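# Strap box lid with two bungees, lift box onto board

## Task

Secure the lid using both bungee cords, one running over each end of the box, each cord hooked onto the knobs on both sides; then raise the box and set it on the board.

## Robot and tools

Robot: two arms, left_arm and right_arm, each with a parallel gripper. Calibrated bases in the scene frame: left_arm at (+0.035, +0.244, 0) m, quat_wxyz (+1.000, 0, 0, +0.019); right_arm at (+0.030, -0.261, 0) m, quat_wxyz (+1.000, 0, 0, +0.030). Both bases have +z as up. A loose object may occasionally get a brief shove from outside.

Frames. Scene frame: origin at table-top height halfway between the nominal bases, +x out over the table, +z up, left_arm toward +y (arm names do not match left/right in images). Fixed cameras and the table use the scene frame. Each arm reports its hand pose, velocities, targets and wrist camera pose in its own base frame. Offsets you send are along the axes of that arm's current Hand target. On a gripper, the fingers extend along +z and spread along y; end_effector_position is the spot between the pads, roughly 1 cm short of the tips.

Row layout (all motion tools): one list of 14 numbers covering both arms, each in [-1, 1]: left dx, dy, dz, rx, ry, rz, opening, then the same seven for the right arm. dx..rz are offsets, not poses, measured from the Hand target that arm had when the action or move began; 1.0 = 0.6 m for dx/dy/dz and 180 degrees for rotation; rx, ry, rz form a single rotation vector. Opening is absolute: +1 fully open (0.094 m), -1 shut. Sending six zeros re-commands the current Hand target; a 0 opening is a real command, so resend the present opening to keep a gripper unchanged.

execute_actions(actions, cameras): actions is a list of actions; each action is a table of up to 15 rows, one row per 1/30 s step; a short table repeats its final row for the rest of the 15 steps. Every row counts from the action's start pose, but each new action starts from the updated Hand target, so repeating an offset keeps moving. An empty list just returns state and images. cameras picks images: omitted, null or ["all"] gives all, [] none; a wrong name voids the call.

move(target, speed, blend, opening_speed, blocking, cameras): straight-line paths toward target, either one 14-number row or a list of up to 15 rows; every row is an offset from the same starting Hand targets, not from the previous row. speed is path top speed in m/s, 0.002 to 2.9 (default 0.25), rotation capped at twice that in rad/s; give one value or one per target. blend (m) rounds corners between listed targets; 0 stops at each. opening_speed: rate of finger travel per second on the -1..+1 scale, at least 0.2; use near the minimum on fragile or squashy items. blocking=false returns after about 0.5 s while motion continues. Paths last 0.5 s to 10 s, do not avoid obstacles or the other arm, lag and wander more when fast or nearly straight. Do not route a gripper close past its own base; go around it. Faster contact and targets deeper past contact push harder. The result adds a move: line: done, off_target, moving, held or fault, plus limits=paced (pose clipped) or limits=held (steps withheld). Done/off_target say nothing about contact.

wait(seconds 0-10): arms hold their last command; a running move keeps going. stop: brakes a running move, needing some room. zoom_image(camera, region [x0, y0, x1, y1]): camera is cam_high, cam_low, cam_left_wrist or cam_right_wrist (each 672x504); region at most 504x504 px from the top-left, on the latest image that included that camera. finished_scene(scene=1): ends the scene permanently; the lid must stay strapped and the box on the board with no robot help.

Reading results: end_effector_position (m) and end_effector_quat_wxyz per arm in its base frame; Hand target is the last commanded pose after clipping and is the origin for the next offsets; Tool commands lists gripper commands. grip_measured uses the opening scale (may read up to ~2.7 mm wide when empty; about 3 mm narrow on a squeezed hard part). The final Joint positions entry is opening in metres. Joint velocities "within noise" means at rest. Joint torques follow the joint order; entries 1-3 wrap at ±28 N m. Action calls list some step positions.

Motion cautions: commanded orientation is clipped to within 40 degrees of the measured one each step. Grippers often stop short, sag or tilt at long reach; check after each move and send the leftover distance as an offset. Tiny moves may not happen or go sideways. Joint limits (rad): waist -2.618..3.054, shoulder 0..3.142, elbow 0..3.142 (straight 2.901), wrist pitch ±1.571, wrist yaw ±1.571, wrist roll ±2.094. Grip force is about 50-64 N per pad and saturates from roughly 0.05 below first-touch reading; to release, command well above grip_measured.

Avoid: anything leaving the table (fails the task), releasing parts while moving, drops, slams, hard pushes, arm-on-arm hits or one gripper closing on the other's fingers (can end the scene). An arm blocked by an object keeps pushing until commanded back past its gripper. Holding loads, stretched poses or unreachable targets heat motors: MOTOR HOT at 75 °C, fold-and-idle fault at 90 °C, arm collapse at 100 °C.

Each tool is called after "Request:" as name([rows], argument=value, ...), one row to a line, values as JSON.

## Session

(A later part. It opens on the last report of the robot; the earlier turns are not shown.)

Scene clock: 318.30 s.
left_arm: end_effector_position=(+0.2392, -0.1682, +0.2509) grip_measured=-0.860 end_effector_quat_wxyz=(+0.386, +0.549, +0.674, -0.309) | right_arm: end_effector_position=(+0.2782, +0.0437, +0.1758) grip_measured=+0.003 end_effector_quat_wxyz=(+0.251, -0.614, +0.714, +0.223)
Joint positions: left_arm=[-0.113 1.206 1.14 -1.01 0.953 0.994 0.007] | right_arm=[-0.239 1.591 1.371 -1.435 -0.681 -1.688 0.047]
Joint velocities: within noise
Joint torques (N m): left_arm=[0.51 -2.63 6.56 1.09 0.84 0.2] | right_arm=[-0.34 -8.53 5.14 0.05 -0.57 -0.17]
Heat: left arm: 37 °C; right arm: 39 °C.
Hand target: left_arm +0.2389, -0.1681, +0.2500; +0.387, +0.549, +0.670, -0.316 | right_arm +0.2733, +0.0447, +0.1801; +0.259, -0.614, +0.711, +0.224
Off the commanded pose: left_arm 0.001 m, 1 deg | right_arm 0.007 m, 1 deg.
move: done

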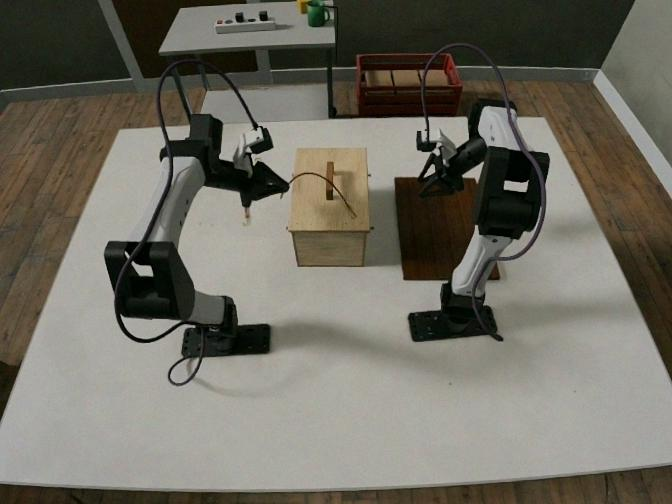

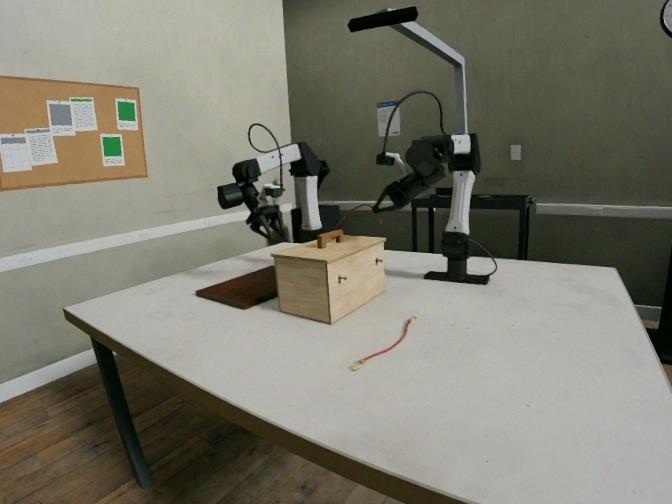

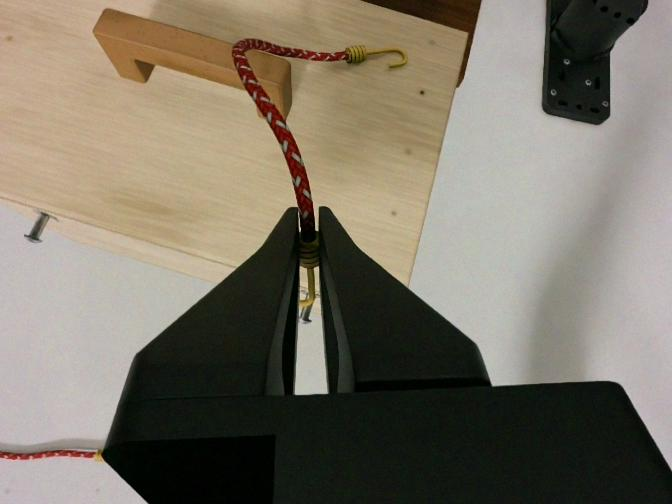

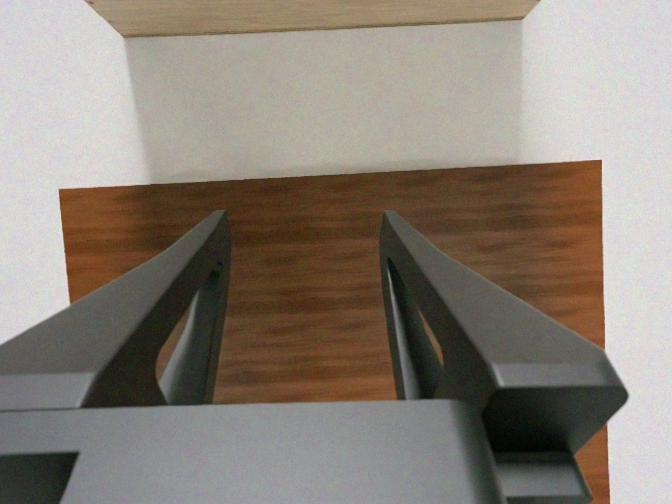

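Request:
move([
  [0.0868, 0.0173, -0.0338, 0.0062, 0.0444, 0.0035, -1.0, 0, 0, 0, 0, 0, 0, 0.0],
  [0.1565, 0.0247, -0.0710, 0.0062, 0.0444, 0.0035, -1.0, 0, 0, 0, 0, 0, 0, 0.0],
], speed=0.08)

Request:
zoom_image(camera="cam_high", region=[270, 110, 400, 240])

Scene clock: 325.93 s.
left_arm: end_effector_position=(+0.2378, -0.0842, +0.1926) grip_measured=-0.860 end_effector_quat_wxyz=(+0.338, +0.577, +0.689, -0.279) | right_arm: end_effector_position=(+0.2782, +0.0437, +0.1758) grip_measured=+0.003 end_effector_quat_wxyz=(+0.251, -0.614, +0.714, +0.223)
Joint positions: left_arm=[0.225 1.381 1.14 -1.382 0.905 1.644 0.007] | right_arm=[-0.239 1.591 1.371 -1.435 -0.681 -1.688 0.047]
Joint velocities: within noise
Joint torques (N m): left_arm=[0.5 -3.4 5.89 0.03 0.7 0.22] | right_arm=[-0.35 -8.54 5.14 0.05 -0.56 -0.17]
Heat: left arm: 37 °C; right arm: 39 °C.
Hand target: left_arm +0.2370, -0.0829, +0.1901; +0.336, +0.577, +0.689, -0.281 | right_arm +0.2733, +0.0447, +0.1801; +0.259, -0.614, +0.711, +0.224
Off the commanded pose: left_arm 0.003 m, 0 deg | right_arm 0.007 m, 1 deg.
move: done

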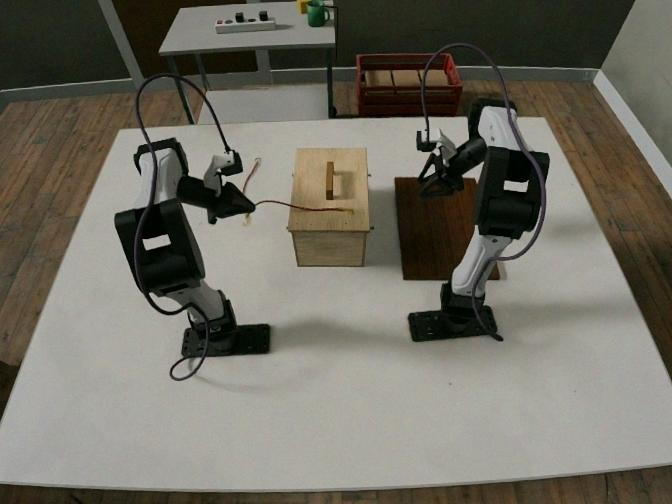

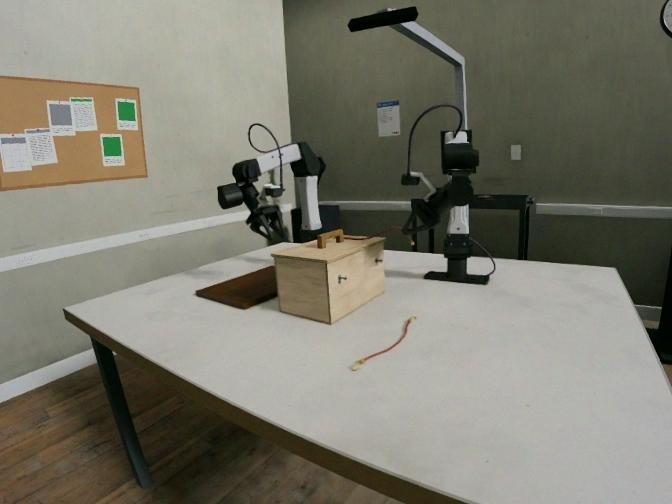

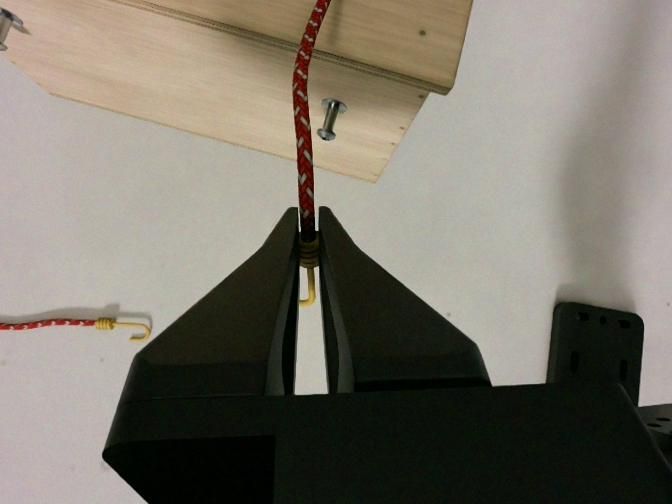

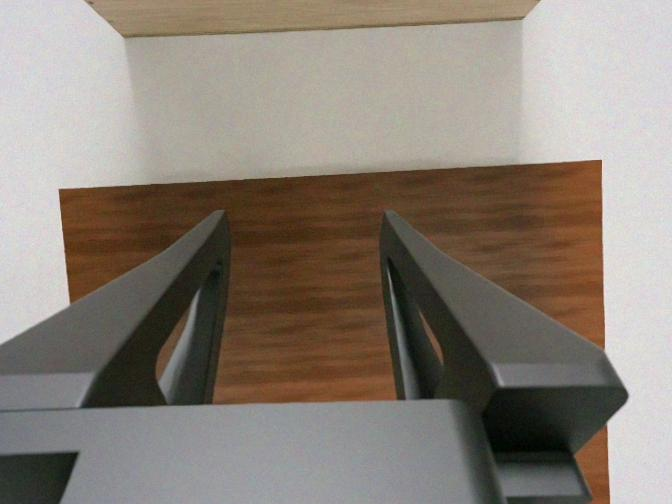

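Scaled by 3.877.

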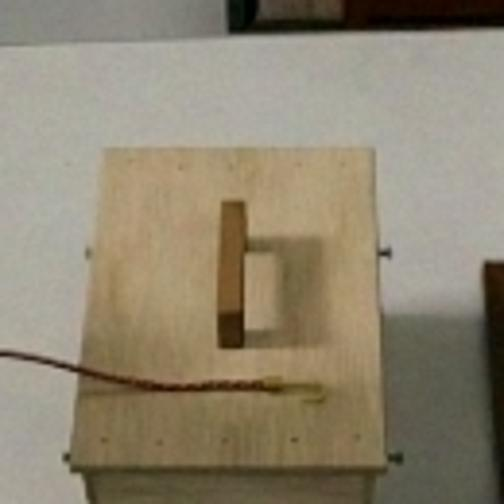

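Request:
move([
  [0, 0, 0, 0, 0, 0, -1.0, -0.1873, 0.0118, -0.0168, 0.0013, 0.07, 0.0025, -0.3],
  [0, 0, 0, 0, 0, 0, -1.0, -0.2962, 0.0283, 0.1507, 0.0026, 0.1389, 0.0049, -0.3],
], speed=0.2, blend=0.02)

Request:
zoom_image(camera="cam_right_wrist", region=[150, 60, 500, 320])

Scene clock: 339.00 s.
left_arm: end_effector_position=(+0.2376, -0.0843, +0.1926) grip_measured=-0.860 end_effector_quat_wxyz=(+0.338, +0.577, +0.689, -0.279) | right_arm: end_effector_position=(+0.2804, +0.2383, +0.2229) grip_measured=-0.297 end_effector_quat_wxyz=(+0.098, -0.646, +0.752, +0.088)
Joint positions: left_arm=[0.225 1.381 1.14 -1.383 0.905 1.645 0.007] | right_arm=[0.614 1.833 1.971 -1.528 -0.194 -0.789 0.033]
Joint velocities: within noise
Joint torques (N m): left_arm=[0.51 -3.4 5.87 0.05 0.7 0.22] | right_arm=[0.13 -7.06 8.96 0.74 -0.17 0.02]
Heat: left arm: 37 °C; right arm: 39 °C.
Hand target: left_arm +0.2370, -0.0829, +0.1901; +0.336, +0.577, +0.689, -0.281 | right_arm +0.2849, +0.2393, +0.2252; +0.100, -0.641, +0.756, +0.084
Off the commanded pose: left_arm 0.003 m, 0 deg | right_arm 0.005 m, 1 deg.
move: done

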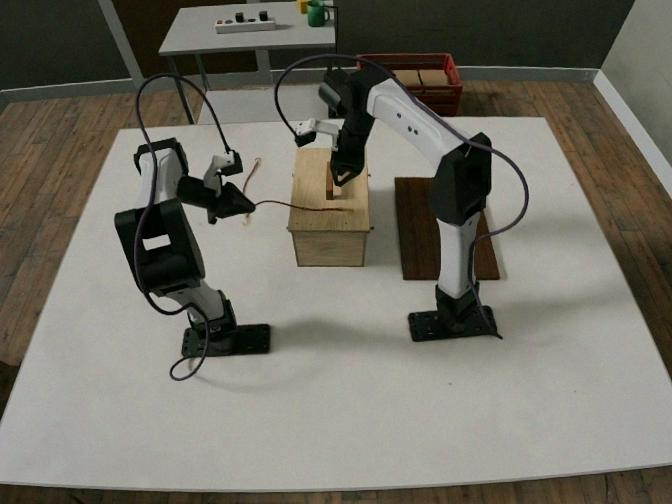

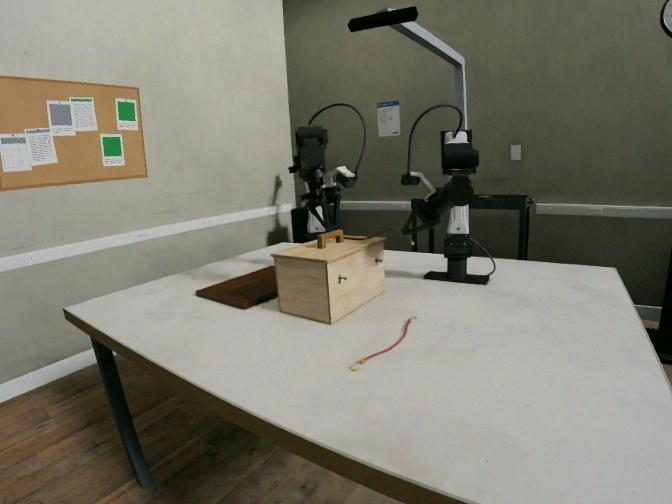

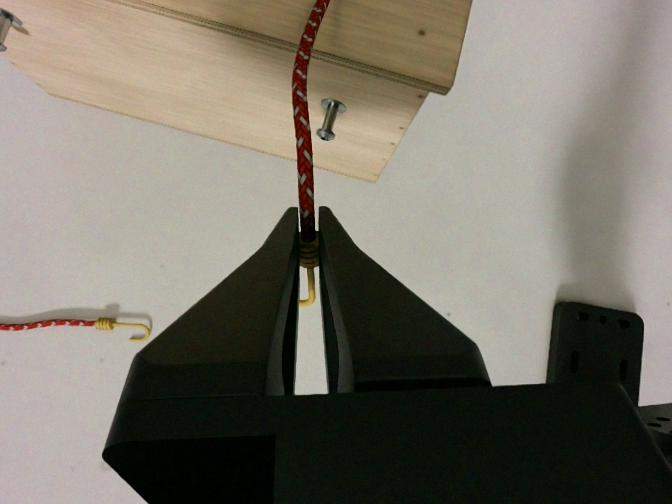

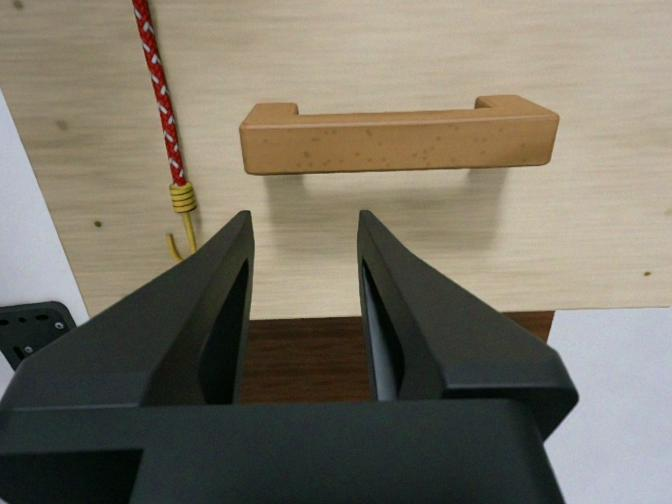

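Scaled by 1.440.

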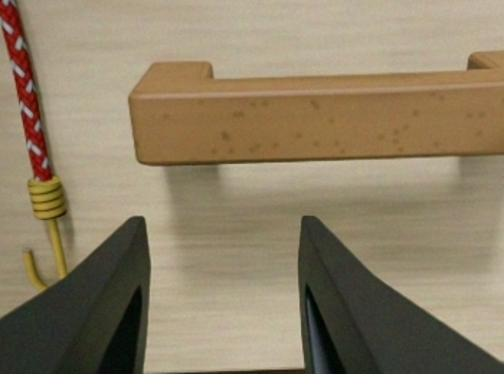

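Request:
move([
  [0, 0, 0, 0, 0, 0, -1.0, 0.0141, 0.0950, -0.0041, 0, 0, 0, -0.3],
  [0, 0, 0, 0, 0, 0, -1.0, 0.0293, 0.0950, 0.0528, 0, 0, 0, -0.3],
], speed=0.12, cameras=["cam_right_wrist", "cam_high"])

Request:
zoom_image(camera="cam_right_wrist", region=[180, 100, 440, 340])

Scene clock: 350.20 s.
left_arm: end_effector_position=(+0.2376, -0.0843, +0.1926) grip_measured=-0.860 end_effector_quat_wxyz=(+0.338, +0.577, +0.689, -0.279) | right_arm: end_effector_position=(+0.2291, +0.2414, +0.1840) grip_measured=-0.297 end_effector_quat_wxyz=(+0.086, -0.644, +0.755, +0.087)
Joint positions: left_arm=[0.225 1.381 1.14 -1.383 0.905 1.645 0.007] | right_arm=[0.723 1.65 1.597 -1.341 -0.171 -0.674 0.033]
Joint velocities: within noise
Joint torques (N m): left_arm=[0.5 -3.4 5.87 0.05 0.7 0.23] | right_arm=[0.61 -10.4 5.35 0.96 -0.13 0.06]
Heat: left arm: 37 °C; right arm: 39 °C.
Hand target: left_arm +0.2370, -0.0829, +0.1901; +0.336, +0.577, +0.689, -0.281 | right_arm +0.2272, +0.2400, +0.1900; +0.100, -0.641, +0.756, +0.085
Off the commanded pose: left_arm 0.003 m, 0 deg | right_arm 0.006 m, 2 deg.
move: done
Images, in order (width x height): cam_high 672x504, cam_right_wrist 672x504.

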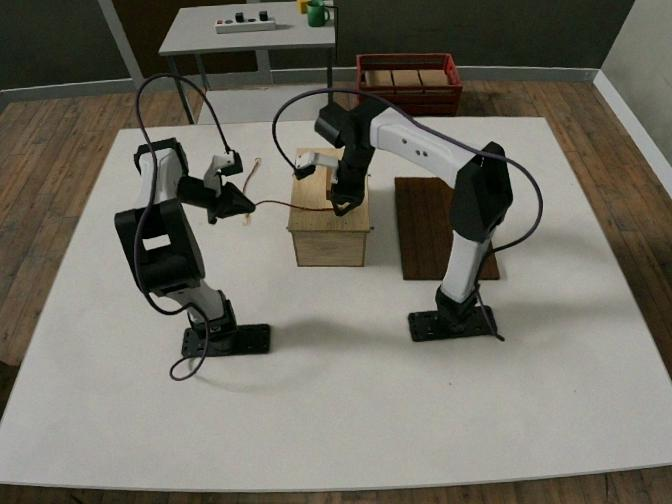

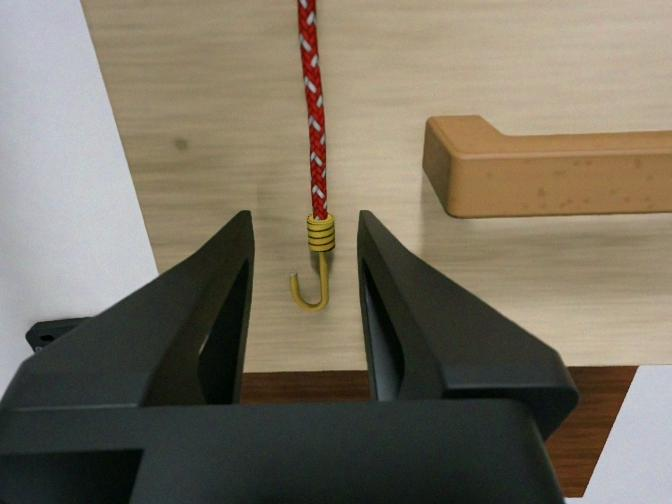

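Scaled by 1.938.

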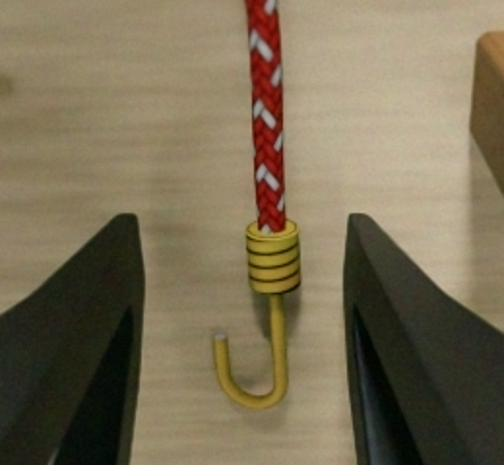

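Request:
move(target=[0, 0, 0, 0, 0, 0, -1.0, 0.0165, -0.0070, 0.0163, 0, 0, 0, -0.3], speed=0.06, cameras=["cam_right_wrist"])

Request:
zoom_image(camera="cam_right_wrist", region=[180, 140, 440, 340])

Scene clock: 353.23 s.
left_arm: end_effector_position=(+0.2376, -0.0843, +0.1926) grip_measured=-0.860 end_effector_quat_wxyz=(+0.338, +0.577, +0.689, -0.279) | right_arm: end_effector_position=(+0.2304, +0.2376, +0.1791) grip_measured=-0.297 end_effector_quat_wxyz=(+0.097, -0.641, +0.756, +0.087)
Joint positions: left_arm=[0.225 1.381 1.14 -1.383 0.905 1.646 0.007] | right_arm=[0.712 1.618 1.539 -1.293 -0.172 -0.677 0.033]
Joint velocities: within noise
Joint torques (N m): left_arm=[0.51 -3.38 5.87 0.05 0.7 0.23] | right_arm=[-0.55 -8.72 4.79 0.95 -0.15 -0.18]
Heat: left arm: 37 °C; right arm: 39 °C.
Hand target: left_arm +0.2370, -0.0829, +0.1901; +0.336, +0.577, +0.689, -0.281 | right_arm +0.2302, +0.2324, +0.1779; +0.099, -0.641, +0.756, +0.084
Off the commanded pose: left_arm 0.003 m, 0 deg | right_arm 0.005 m, 0 deg.
move: done
Images, in order (width x height): cam_right_wrist 672x504.

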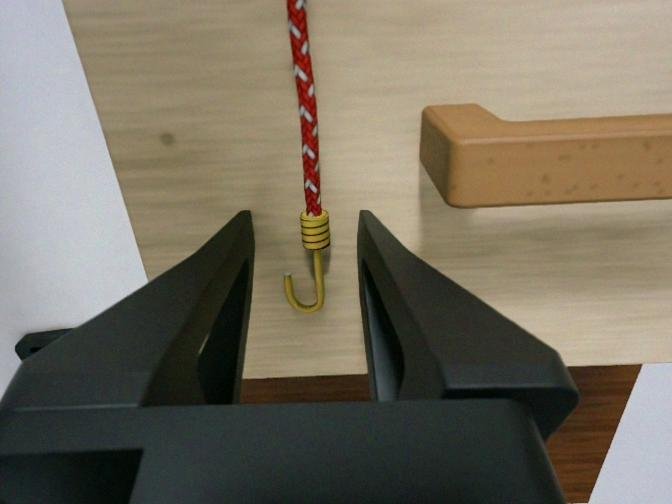

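Scaled by 1.938.

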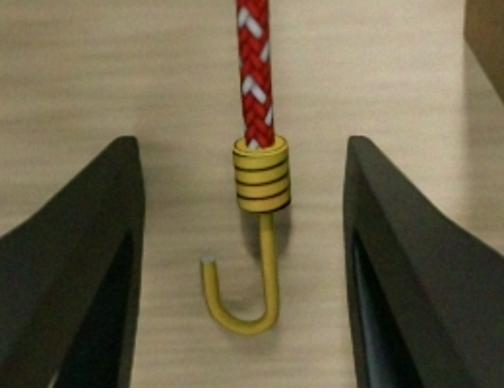

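Request:
move(target=[0, 0, 0, 0, 0, 0, -1.0, 0.0073, -0.0052, 0.0273, 0, 0, 0, -0.3], speed=0.05, cameras=["cam_right_wrist"])

Request:
zoom_image(camera="cam_right_wrist", region=[180, 140, 440, 340])

Scene clock: 356.17 s.
left_arm: end_effector_position=(+0.2376, -0.0843, +0.1926) grip_measured=-0.860 end_effector_quat_wxyz=(+0.338, +0.577, +0.689, -0.279) | right_arm: end_effector_position=(+0.2307, +0.2370, +0.1779) grip_measured=-0.298 end_effector_quat_wxyz=(+0.116, -0.641, +0.753, +0.092)
Joint positions: left_arm=[0.225 1.381 1.14 -1.383 0.905 1.646 0.007] | right_arm=[0.704 1.583 1.489 -1.242 -0.183 -0.684 0.033]
Joint velocities: within noise
Joint torques (N m): left_arm=[0.51 -3.38 5.9 0.05 0.7 0.23] | right_arm=[-0.54 -5.01 3.38 1.15 -0.06 -0.13]
Heat: left arm: 37 °C; right arm: 39 °C.
Hand target: left_arm +0.2370, -0.0829, +0.1901; +0.336, +0.577, +0.689, -0.281 | right_arm +0.2333, +0.2318, +0.1610; +0.099, -0.641, +0.756, +0.084
Off the commanded pose: left_arm 0.003 m, 0 deg | right_arm 0.018 m, 2 deg.
move: off_target (right_arm)
Images, in order (width x height): cam_right_wrist 672x504.

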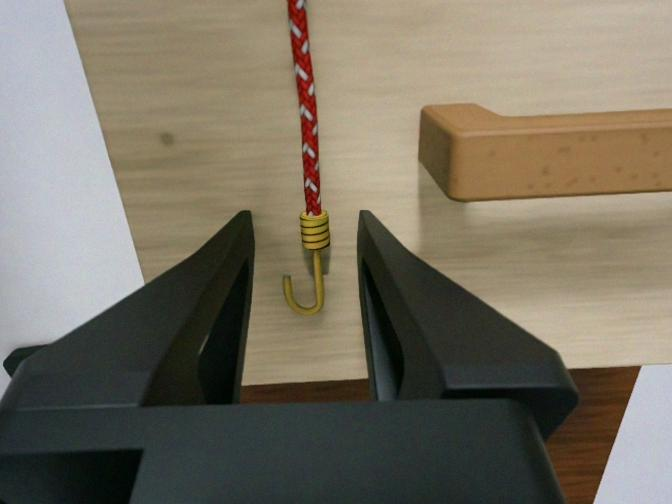

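Scaled by 1.938.

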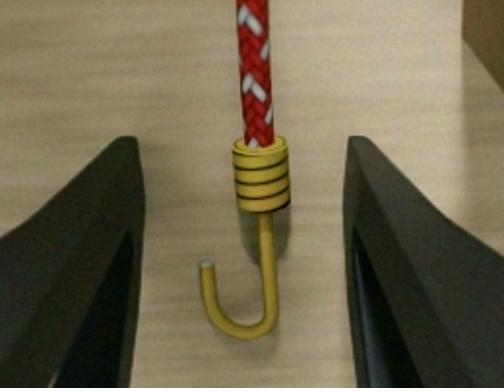

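Request:
move([
  [0, 0, 0, 0, 0, 0, -1.0, -0.0378, 0.0023, -0.0398, 0, 0, 0, -0.3],
  [0, 0, 0, 0, 0, 0, -1.0, -0.0320, 0.0023, -0.0182, 0, 0, 0, -0.3],
], speed=0.06, cameras=["cam_right_wrist"])

Request:
zoom_image(camera="cam_right_wrist", region=[180, 140, 440, 340])

Scene clock: 361.77 s.
left_arm: end_effector_position=(+0.2376, -0.0843, +0.1926) grip_measured=-0.860 end_effector_quat_wxyz=(+0.338, +0.577, +0.689, -0.279) | right_arm: end_effector_position=(+0.2345, +0.2464, +0.1834) grip_measured=-0.298 end_effector_quat_wxyz=(+0.106, -0.644, +0.753, +0.087)
Joint positions: left_arm=[0.225 1.381 1.14 -1.383 0.905 1.646 0.007] | right_arm=[0.725 1.639 1.575 -1.289 -0.17 -0.672 0.033]
Joint velocities: within noise
Joint torques (N m): left_arm=[0.51 -3.37 5.87 0.05 0.7 0.22] | right_arm=[0.75 -6.26 5.49 1.04 -0.15 0.04]
Heat: left arm: 36 °C; right arm: 39 °C.
Hand target: left_arm +0.2370, -0.0829, +0.1901; +0.336, +0.577, +0.689, -0.281 | right_arm +0.2345, +0.2476, +0.1766; +0.100, -0.641, +0.756, +0.084
Off the commanded pose: left_arm 0.003 m, 0 deg | right_arm 0.007 m, 1 deg.
move: done
Images, in order (width x height): cam_right_wrist 672x504.

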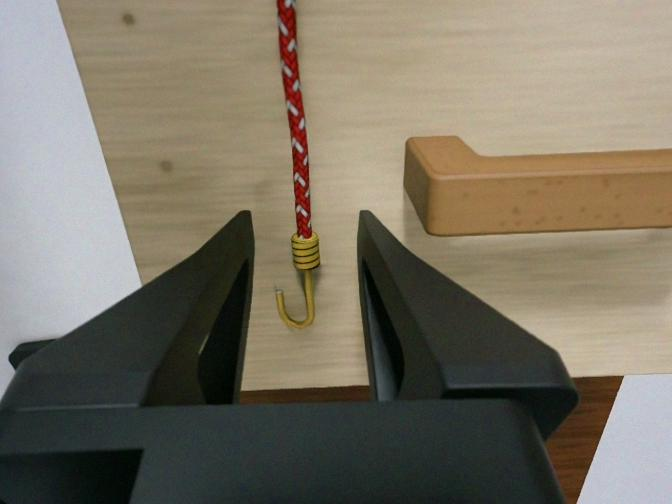

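Scaled by 1.938.

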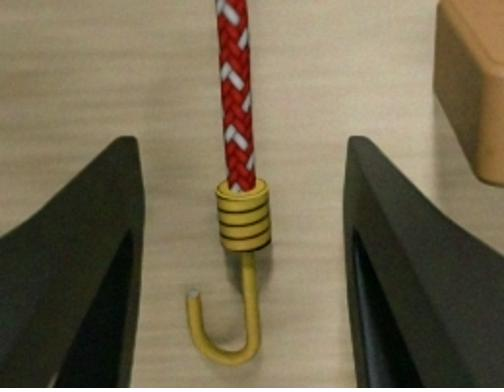

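Request:
move(target=[0, 0, 0, 0, 0, 0, -1.0, 0.0035, 0, 0.0115, 0, 0, 0, -0.3], speed=0.05, cameras=["cam_right_wrist"])

Request:
zoom_image(camera="cam_right_wrist", region=[180, 140, 440, 340])

Scene clock: 366.40 s.
left_arm: end_effector_position=(+0.2376, -0.0843, +0.1926) grip_measured=-0.860 end_effector_quat_wxyz=(+0.338, +0.577, +0.689, -0.279) | right_arm: end_effector_position=(+0.2367, +0.2483, +0.1790) grip_measured=-0.298 end_effector_quat_wxyz=(+0.110, -0.643, +0.753, +0.087)
Joint positions: left_arm=[0.225 1.381 1.14 -1.383 0.905 1.646 0.007] | right_arm=[0.725 1.639 1.555 -1.261 -0.17 -0.671 0.033]
Joint velocities: within noise
Joint torques (N m): left_arm=[0.51 -3.38 5.87 0.05 0.7 0.22] | right_arm=[0.72 -6.72 4.26 0.99 -0.11 0.05]
Heat: left arm: 36 °C; right arm: 38 °C.
Hand target: left_arm +0.2369, -0.0829, +0.1902; +0.335, +0.577, +0.689, -0.281 | right_arm +0.2344, +0.2474, +0.1694; +0.100, -0.641, +0.756, +0.084
Off the commanded pose: left_arm 0.003 m, 0 deg | right_arm 0.010 m, 1 deg.
move: done
Images, in order (width x height): cam_right_wrist 672x504.

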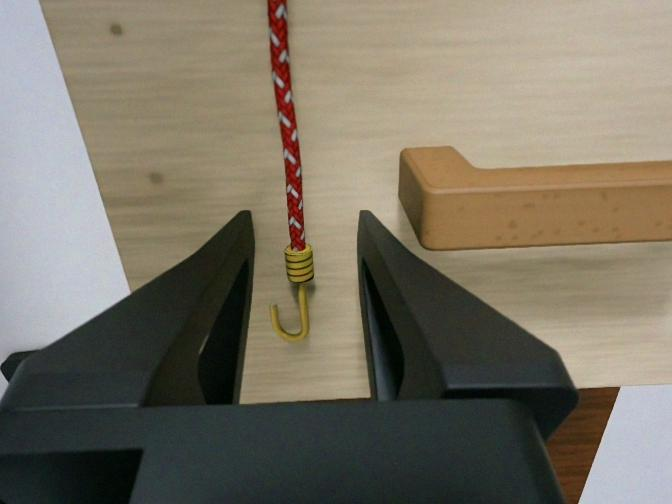

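Scaled by 1.938.

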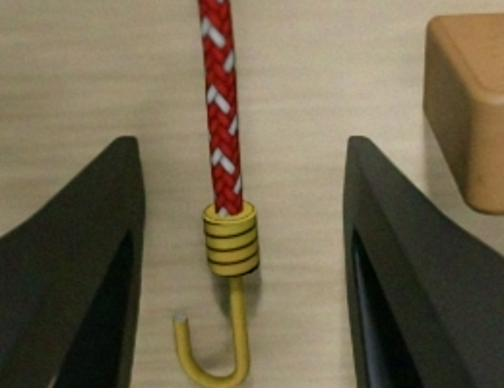

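Request:
move([
  [0, 0, 0, 0, 0, 0, -1.0, 0.0042, 0.0023, -0.0280, 0, 0, 0, -0.3],
  [0, 0, 0, 0, 0, 0, -1.0, 0.0105, 0.0023, -0.0038, 0, 0, 0, -0.3],
], speed=0.06, cameras=["cam_right_wrist"])

Request:
zoom_image(camera="cam_right_wrist", region=[180, 140, 440, 340])

Scene clock: 369.57 s.
left_arm: end_effector_position=(+0.2376, -0.0843, +0.1926) grip_measured=-0.860 end_effector_quat_wxyz=(+0.338, +0.577, +0.689, -0.279) | right_arm: end_effector_position=(+0.2364, +0.2480, +0.1787) grip_measured=-0.298 end_effector_quat_wxyz=(+0.116, -0.643, +0.752, +0.087)
Joint positions: left_arm=[0.225 1.381 1.14 -1.383 0.905 1.646 0.007] | right_arm=[0.725 1.627 1.538 -1.245 -0.17 -0.671 0.033]
Joint velocities: within noise
Joint torques (N m): left_arm=[0.51 -3.4 5.89 0.05 0.7 0.22] | right_arm=[-0.1 -7.54 4.08 0.89 -0.13 -0.05]
Heat: left arm: 36 °C; right arm: 38 °C.
Hand target: left_arm +0.2369, -0.0829, +0.1902; +0.335, +0.577, +0.689, -0.281 | right_arm +0.2320, +0.2410, +0.1699; +0.100, -0.641, +0.756, +0.084
Off the commanded pose: left_arm 0.003 m, 0 deg | right_arm 0.012 m, 2 deg.
move: off_target (right_arm)
Images, in order (width x height): cam_right_wrist 672x504.

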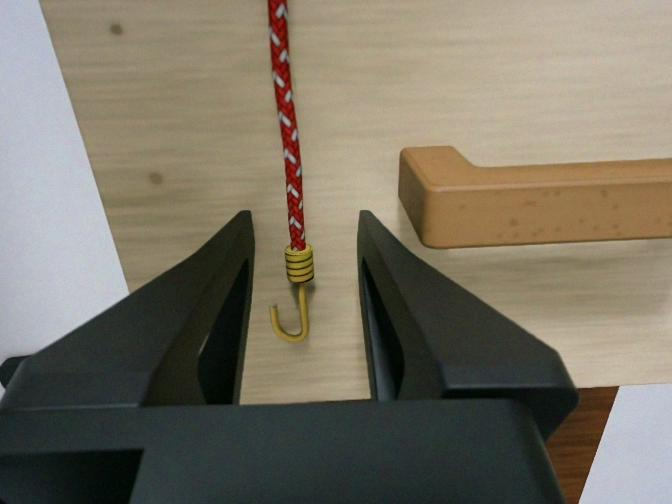

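Scaled by 1.938.

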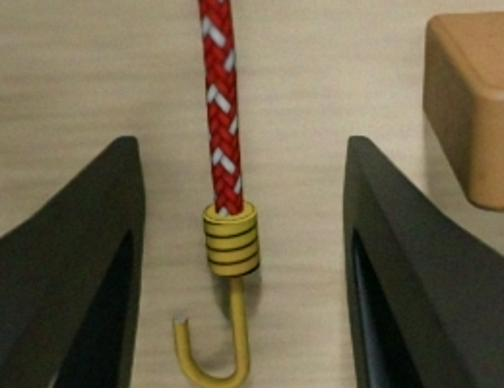

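Request:
move(target=[0, 0, 0, 0, 0, 0, -1.0, -0.0050, 0.0023, -0.0400, 0, 0, 0, -0.3], speed=0.1, cameras=["cam_right_wrist"])

Scene clock: 371.60 s.
left_arm: end_effector_position=(+0.2376, -0.0843, +0.1926) grip_measured=-0.860 end_effector_quat_wxyz=(+0.338, +0.577, +0.689, -0.279) | right_arm: end_effector_position=(+0.2248, +0.2377, +0.1844) grip_measured=-0.298 end_effector_quat_wxyz=(+0.087, -0.643, +0.756, +0.087)
Joint positions: left_arm=[0.225 1.381 1.14 -1.383 0.905 1.646 0.007] | right_arm=[0.725 1.627 1.573 -1.338 -0.17 -0.671 0.033]
Joint velocities: within noise
Joint torques (N m): left_arm=[0.51 -3.38 5.89 0.04 0.7 0.22] | right_arm=[-0.4 -7.25 9.35 0.71 -0.14 -0.08]
Heat: left arm: 36 °C; right arm: 38 °C.
Hand target: left_arm +0.2369, -0.0829, +0.1902; +0.335, +0.577, +0.689, -0.281 | right_arm +0.2301, +0.2380, +0.1938; +0.100, -0.641, +0.756, +0.084
Off the commanded pose: left_arm 0.003 m, 0 deg | right_arm 0.011 m, 2 deg.
move: off_target (right_arm)
Images, in order (width x height): cam_right_wrist 672x504.

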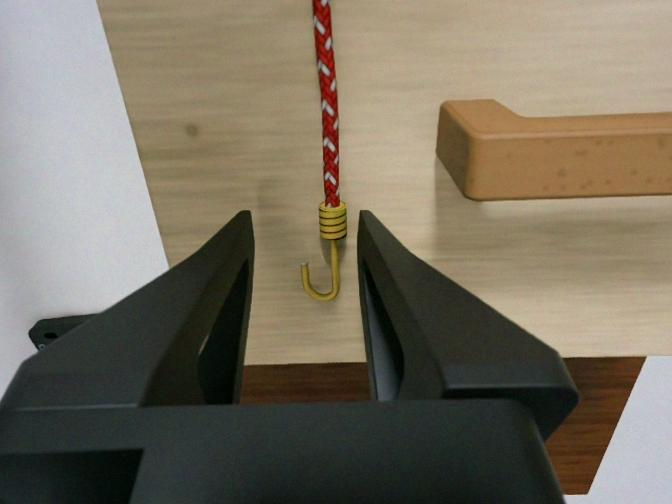

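Request:
move([
  [0, 0, 0, 0, 0, 0, -1.0, -0.0217, -0.0020, -0.0480, 0, 0, 0, -0.3],
  [0, 0, 0, 0, 0, 0, -1.0, -0.0048, -0.0020, 0.0147, 0, 0, 0, -0.3],
], speed=0.1, cameras=["cam_right_wrist"])

Request:
zoom_image(camera="cam_right_wrist", region=[180, 140, 440, 340])

Scene clock: 375.87 s.
left_arm: end_effector_position=(+0.2376, -0.0843, +0.1926) grip_measured=-0.860 end_effector_quat_wxyz=(+0.338, +0.577, +0.689, -0.279) | right_arm: end_effector_position=(+0.2319, +0.2440, +0.1850) grip_measured=-0.298 end_effector_quat_wxyz=(+0.093, -0.643, +0.755, +0.087)
Joint positions: left_arm=[0.225 1.381 1.14 -1.383 0.905 1.646 0.007] | right_arm=[0.725 1.651 1.6 -1.328 -0.17 -0.671 0.033]
Joint velocities: within noise
Joint torques (N m): left_arm=[0.49 -3.38 5.89 0.05 0.7 0.23] | right_arm=[0.21 -8.72 5.49 0.96 -0.12 -0.01]
Heat: left arm: 36 °C; right arm: 39 °C.
Hand target: left_arm +0.2369, -0.0829, +0.1902; +0.335, +0.577, +0.689, -0.281 | right_arm +0.2321, +0.2428, +0.1861; +0.100, -0.641, +0.756, +0.084
Off the commanded pose: left_arm 0.003 m, 0 deg | right_arm 0.002 m, 1 deg.
move: done
Images, in order (width x height): cam_right_wrist 672x504.

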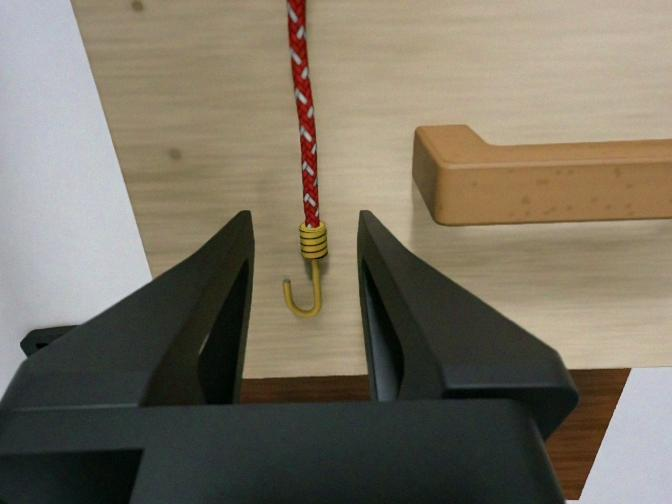

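Scaled by 1.938.

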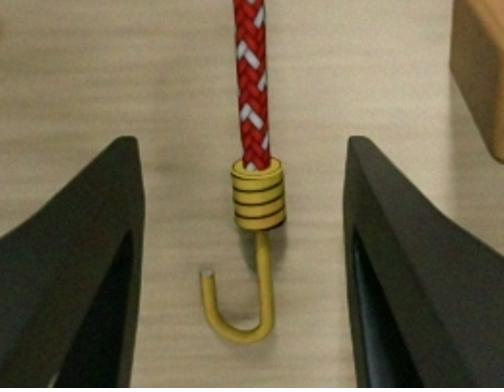

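Request:
move(target=[0, 0, 0, 0, 0, 0, -1.0, 0.0028, -0.0035, 0.0110, 0, 0, 0, -0.3], speed=0.05, cameras=["cam_right_wrist"])

Request:
zoom_image(camera="cam_right_wrist", region=[180, 140, 440, 340])

Scene clock: 378.10 s.
left_arm: end_effector_position=(+0.2376, -0.0843, +0.1926) grip_measured=-0.860 end_effector_quat_wxyz=(+0.338, +0.577, +0.689, -0.279) | right_arm: end_effector_position=(+0.2335, +0.2455, +0.1801) grip_measured=-0.298 end_effector_quat_wxyz=(+0.096, -0.643, +0.755, +0.087)
Joint positions: left_arm=[0.225 1.381 1.14 -1.383 0.905 1.646 0.007] | right_arm=[0.725 1.651 1.579 -1.301 -0.17 -0.671 0.033]
Joint velocities: within noise
Joint torques (N m): left_arm=[0.49 -3.38 5.9 0.04 0.71 0.22] | right_arm=[-0.21 -8.65 5.07 0.99 -0.14 -0.06]
Heat: left arm: 36 °C; right arm: 39 °C.
Hand target: left_arm +0.2369, -0.0829, +0.1902; +0.335, +0.577, +0.689, -0.281 | right_arm +0.2342, +0.2425, +0.1793; +0.100, -0.641, +0.756, +0.084
Off the commanded pose: left_arm 0.003 m, 0 deg | right_arm 0.003 m, 1 deg.
move: done
Images, in order (width x height): cam_right_wrist 672x504.

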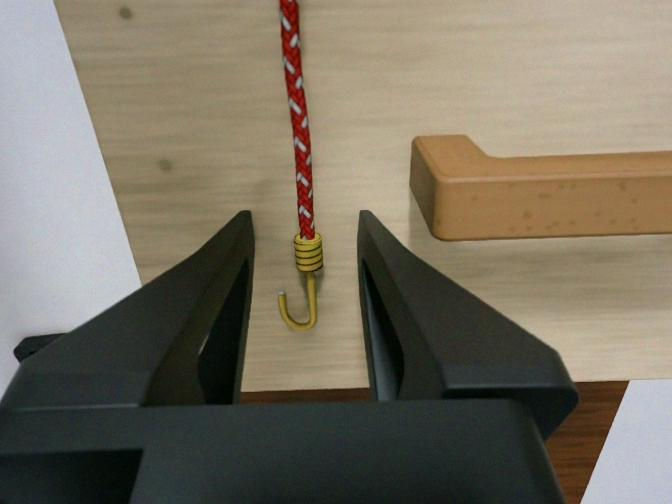

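Scaled by 1.938.

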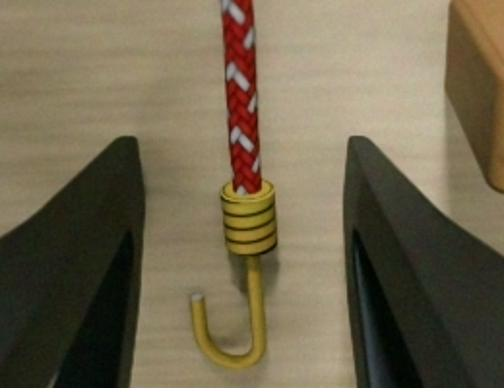

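Request:
move(target=[0, 0, 0, 0, 0, 0, -1.0, 0, 0, 0, 0, 0, 0, -1.0], speed=0.05, opening_speed=0.6, cameras=["cam_right_wrist"])

Request:
zoom_image(camera="cam_right_wrist", region=[180, 140, 440, 340])

Scene clock: 380.33 s.
left_arm: end_effector_position=(+0.2376, -0.0843, +0.1926) grip_measured=-0.860 end_effector_quat_wxyz=(+0.338, +0.577, +0.689, -0.279) | right_arm: end_effector_position=(+0.2337, +0.2456, +0.1801) grip_measured=-0.871 end_effector_quat_wxyz=(+0.096, -0.643, +0.754, +0.087)
Joint positions: left_arm=[0.225 1.381 1.14 -1.383 0.905 1.646 0.007] | right_arm=[0.725 1.651 1.579 -1.301 -0.17 -0.671 0.006]
Joint velocities: within noise
Joint torques (N m): left_arm=[0.49 -3.41 5.9 0.05 0.7 0.22] | right_arm=[-0.21 -8.64 5.07 0.97 -0.14 -0.06]
Heat: left arm: 36 °C; right arm: 39 °C.
Hand target: left_arm +0.2369, -0.0829, +0.1902; +0.335, +0.577, +0.689, -0.281 | right_arm +0.2342, +0.2425, +0.1793; +0.099, -0.641, +0.756, +0.084
Off the commanded pose: left_arm 0.003 m, 0 deg | right_arm 0.003 m, 1 deg.
move: done
Images, in order (width x height): cam_right_wrist 672x504.

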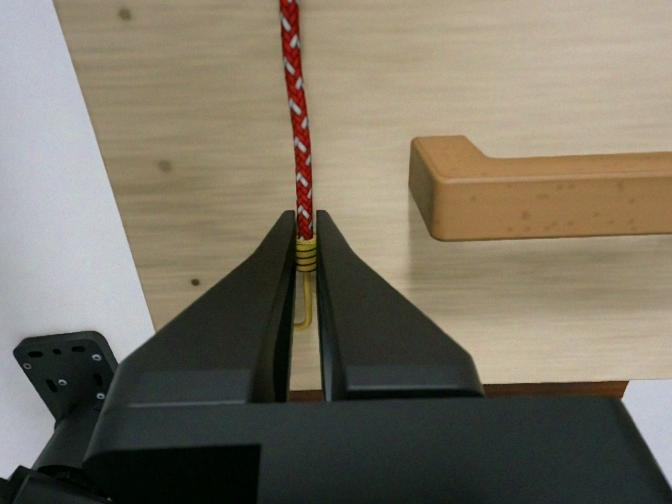

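Scaled by 1.938.

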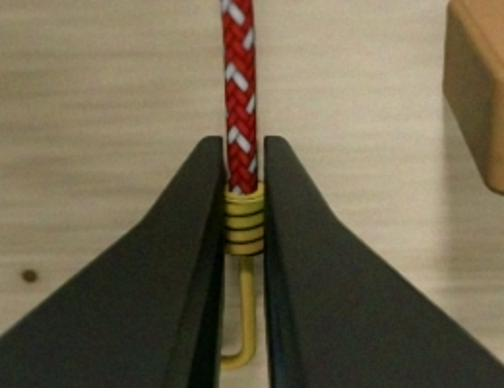

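Request:
wait(seconds=0.1)

Request:
zoom_image(camera="cam_left_wrist", region=[240, 40, 480, 220])

Request:
zoom_image(camera="cam_low", region=[300, 220, 420, 330])

Scene clock: 396.60 s.
left_arm: end_effector_position=(+0.2376, -0.0843, +0.1926) grip_measured=-0.860 end_effector_quat_wxyz=(+0.338, +0.577, +0.689, -0.279) | right_arm: end_effector_position=(+0.2337, +0.2456, +0.1801) grip_measured=-0.872 end_effector_quat_wxyz=(+0.096, -0.643, +0.754, +0.087)
Joint positions: left_arm=[0.225 1.381 1.14 -1.383 0.905 1.646 0.007] | right_arm=[0.725 1.651 1.579 -1.301 -0.17 -0.671 0.006]
Joint velocities: within noise
Joint torques (N m): left_arm=[0.5 -3.4 5.9 0.05 0.7 0.22] | right_arm=[-0.21 -8.64 5.07 0.97 -0.14 -0.06]
Heat: left arm: 36 °C; right arm: 38 °C.
Hand target: left_arm +0.2369, -0.0829, +0.1902; +0.335, +0.577, +0.689, -0.281 | right_arm +0.2342, +0.2425, +0.1793; +0.099, -0.641, +0.756, +0.084
Tool commands: left_gripper/opening=-1.0 right_gripper/opening=-1.0
Off the commanded pose: left_arm 0.003 m, 0 deg | right_arm 0.003 m, 1 deg.
wait: 0.10 s; at rest from the start

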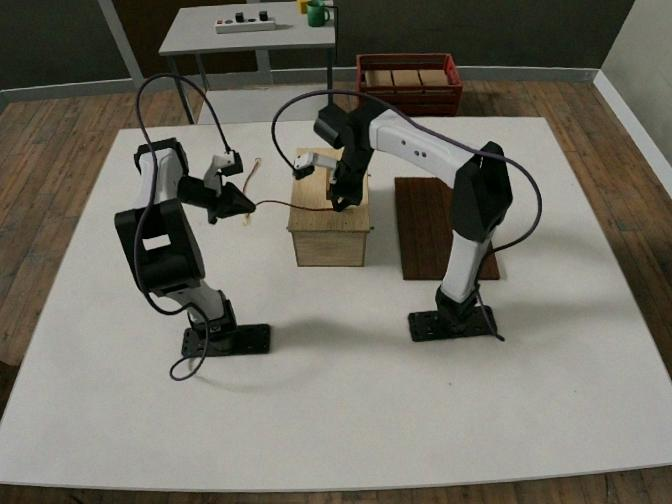

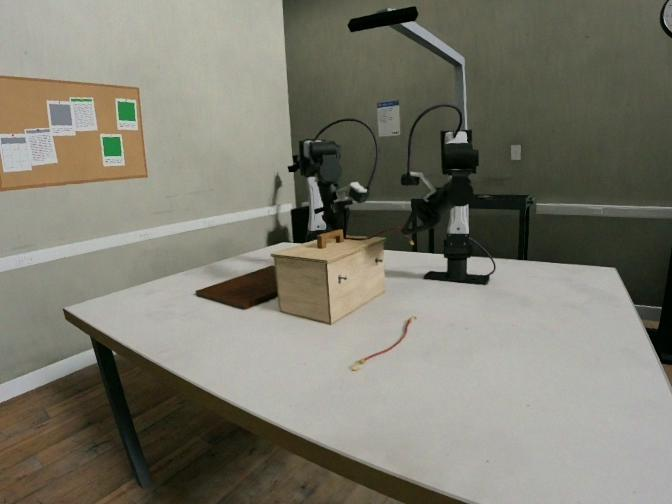

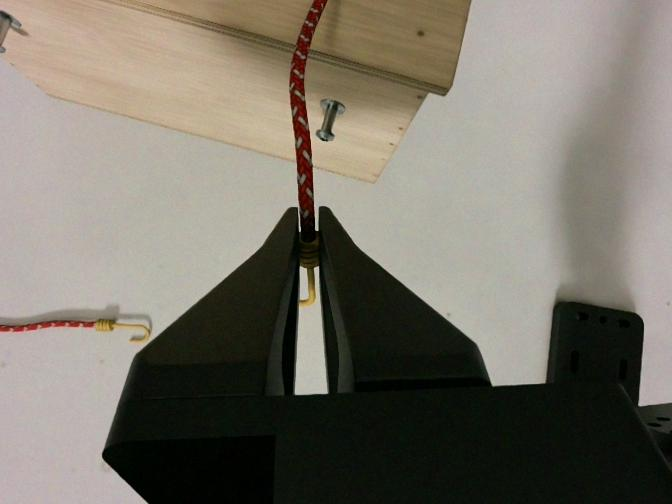

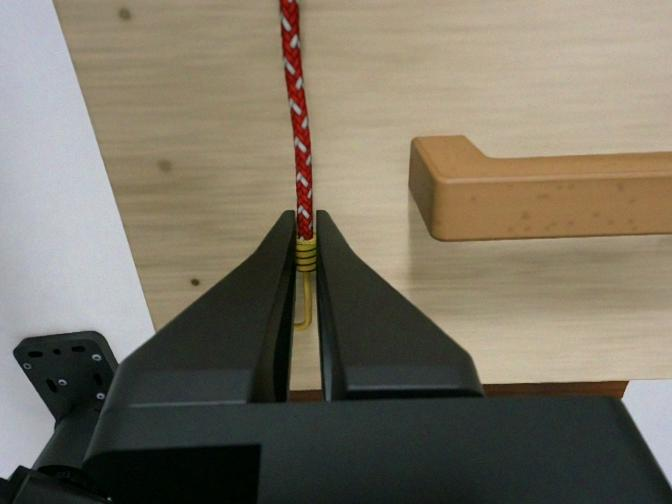

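Scaled by 2.100.

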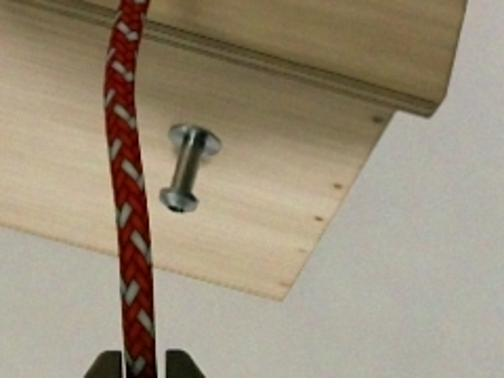

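Scaled by 4.200.

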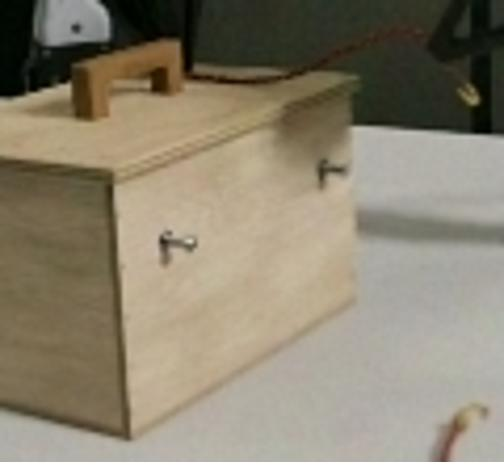

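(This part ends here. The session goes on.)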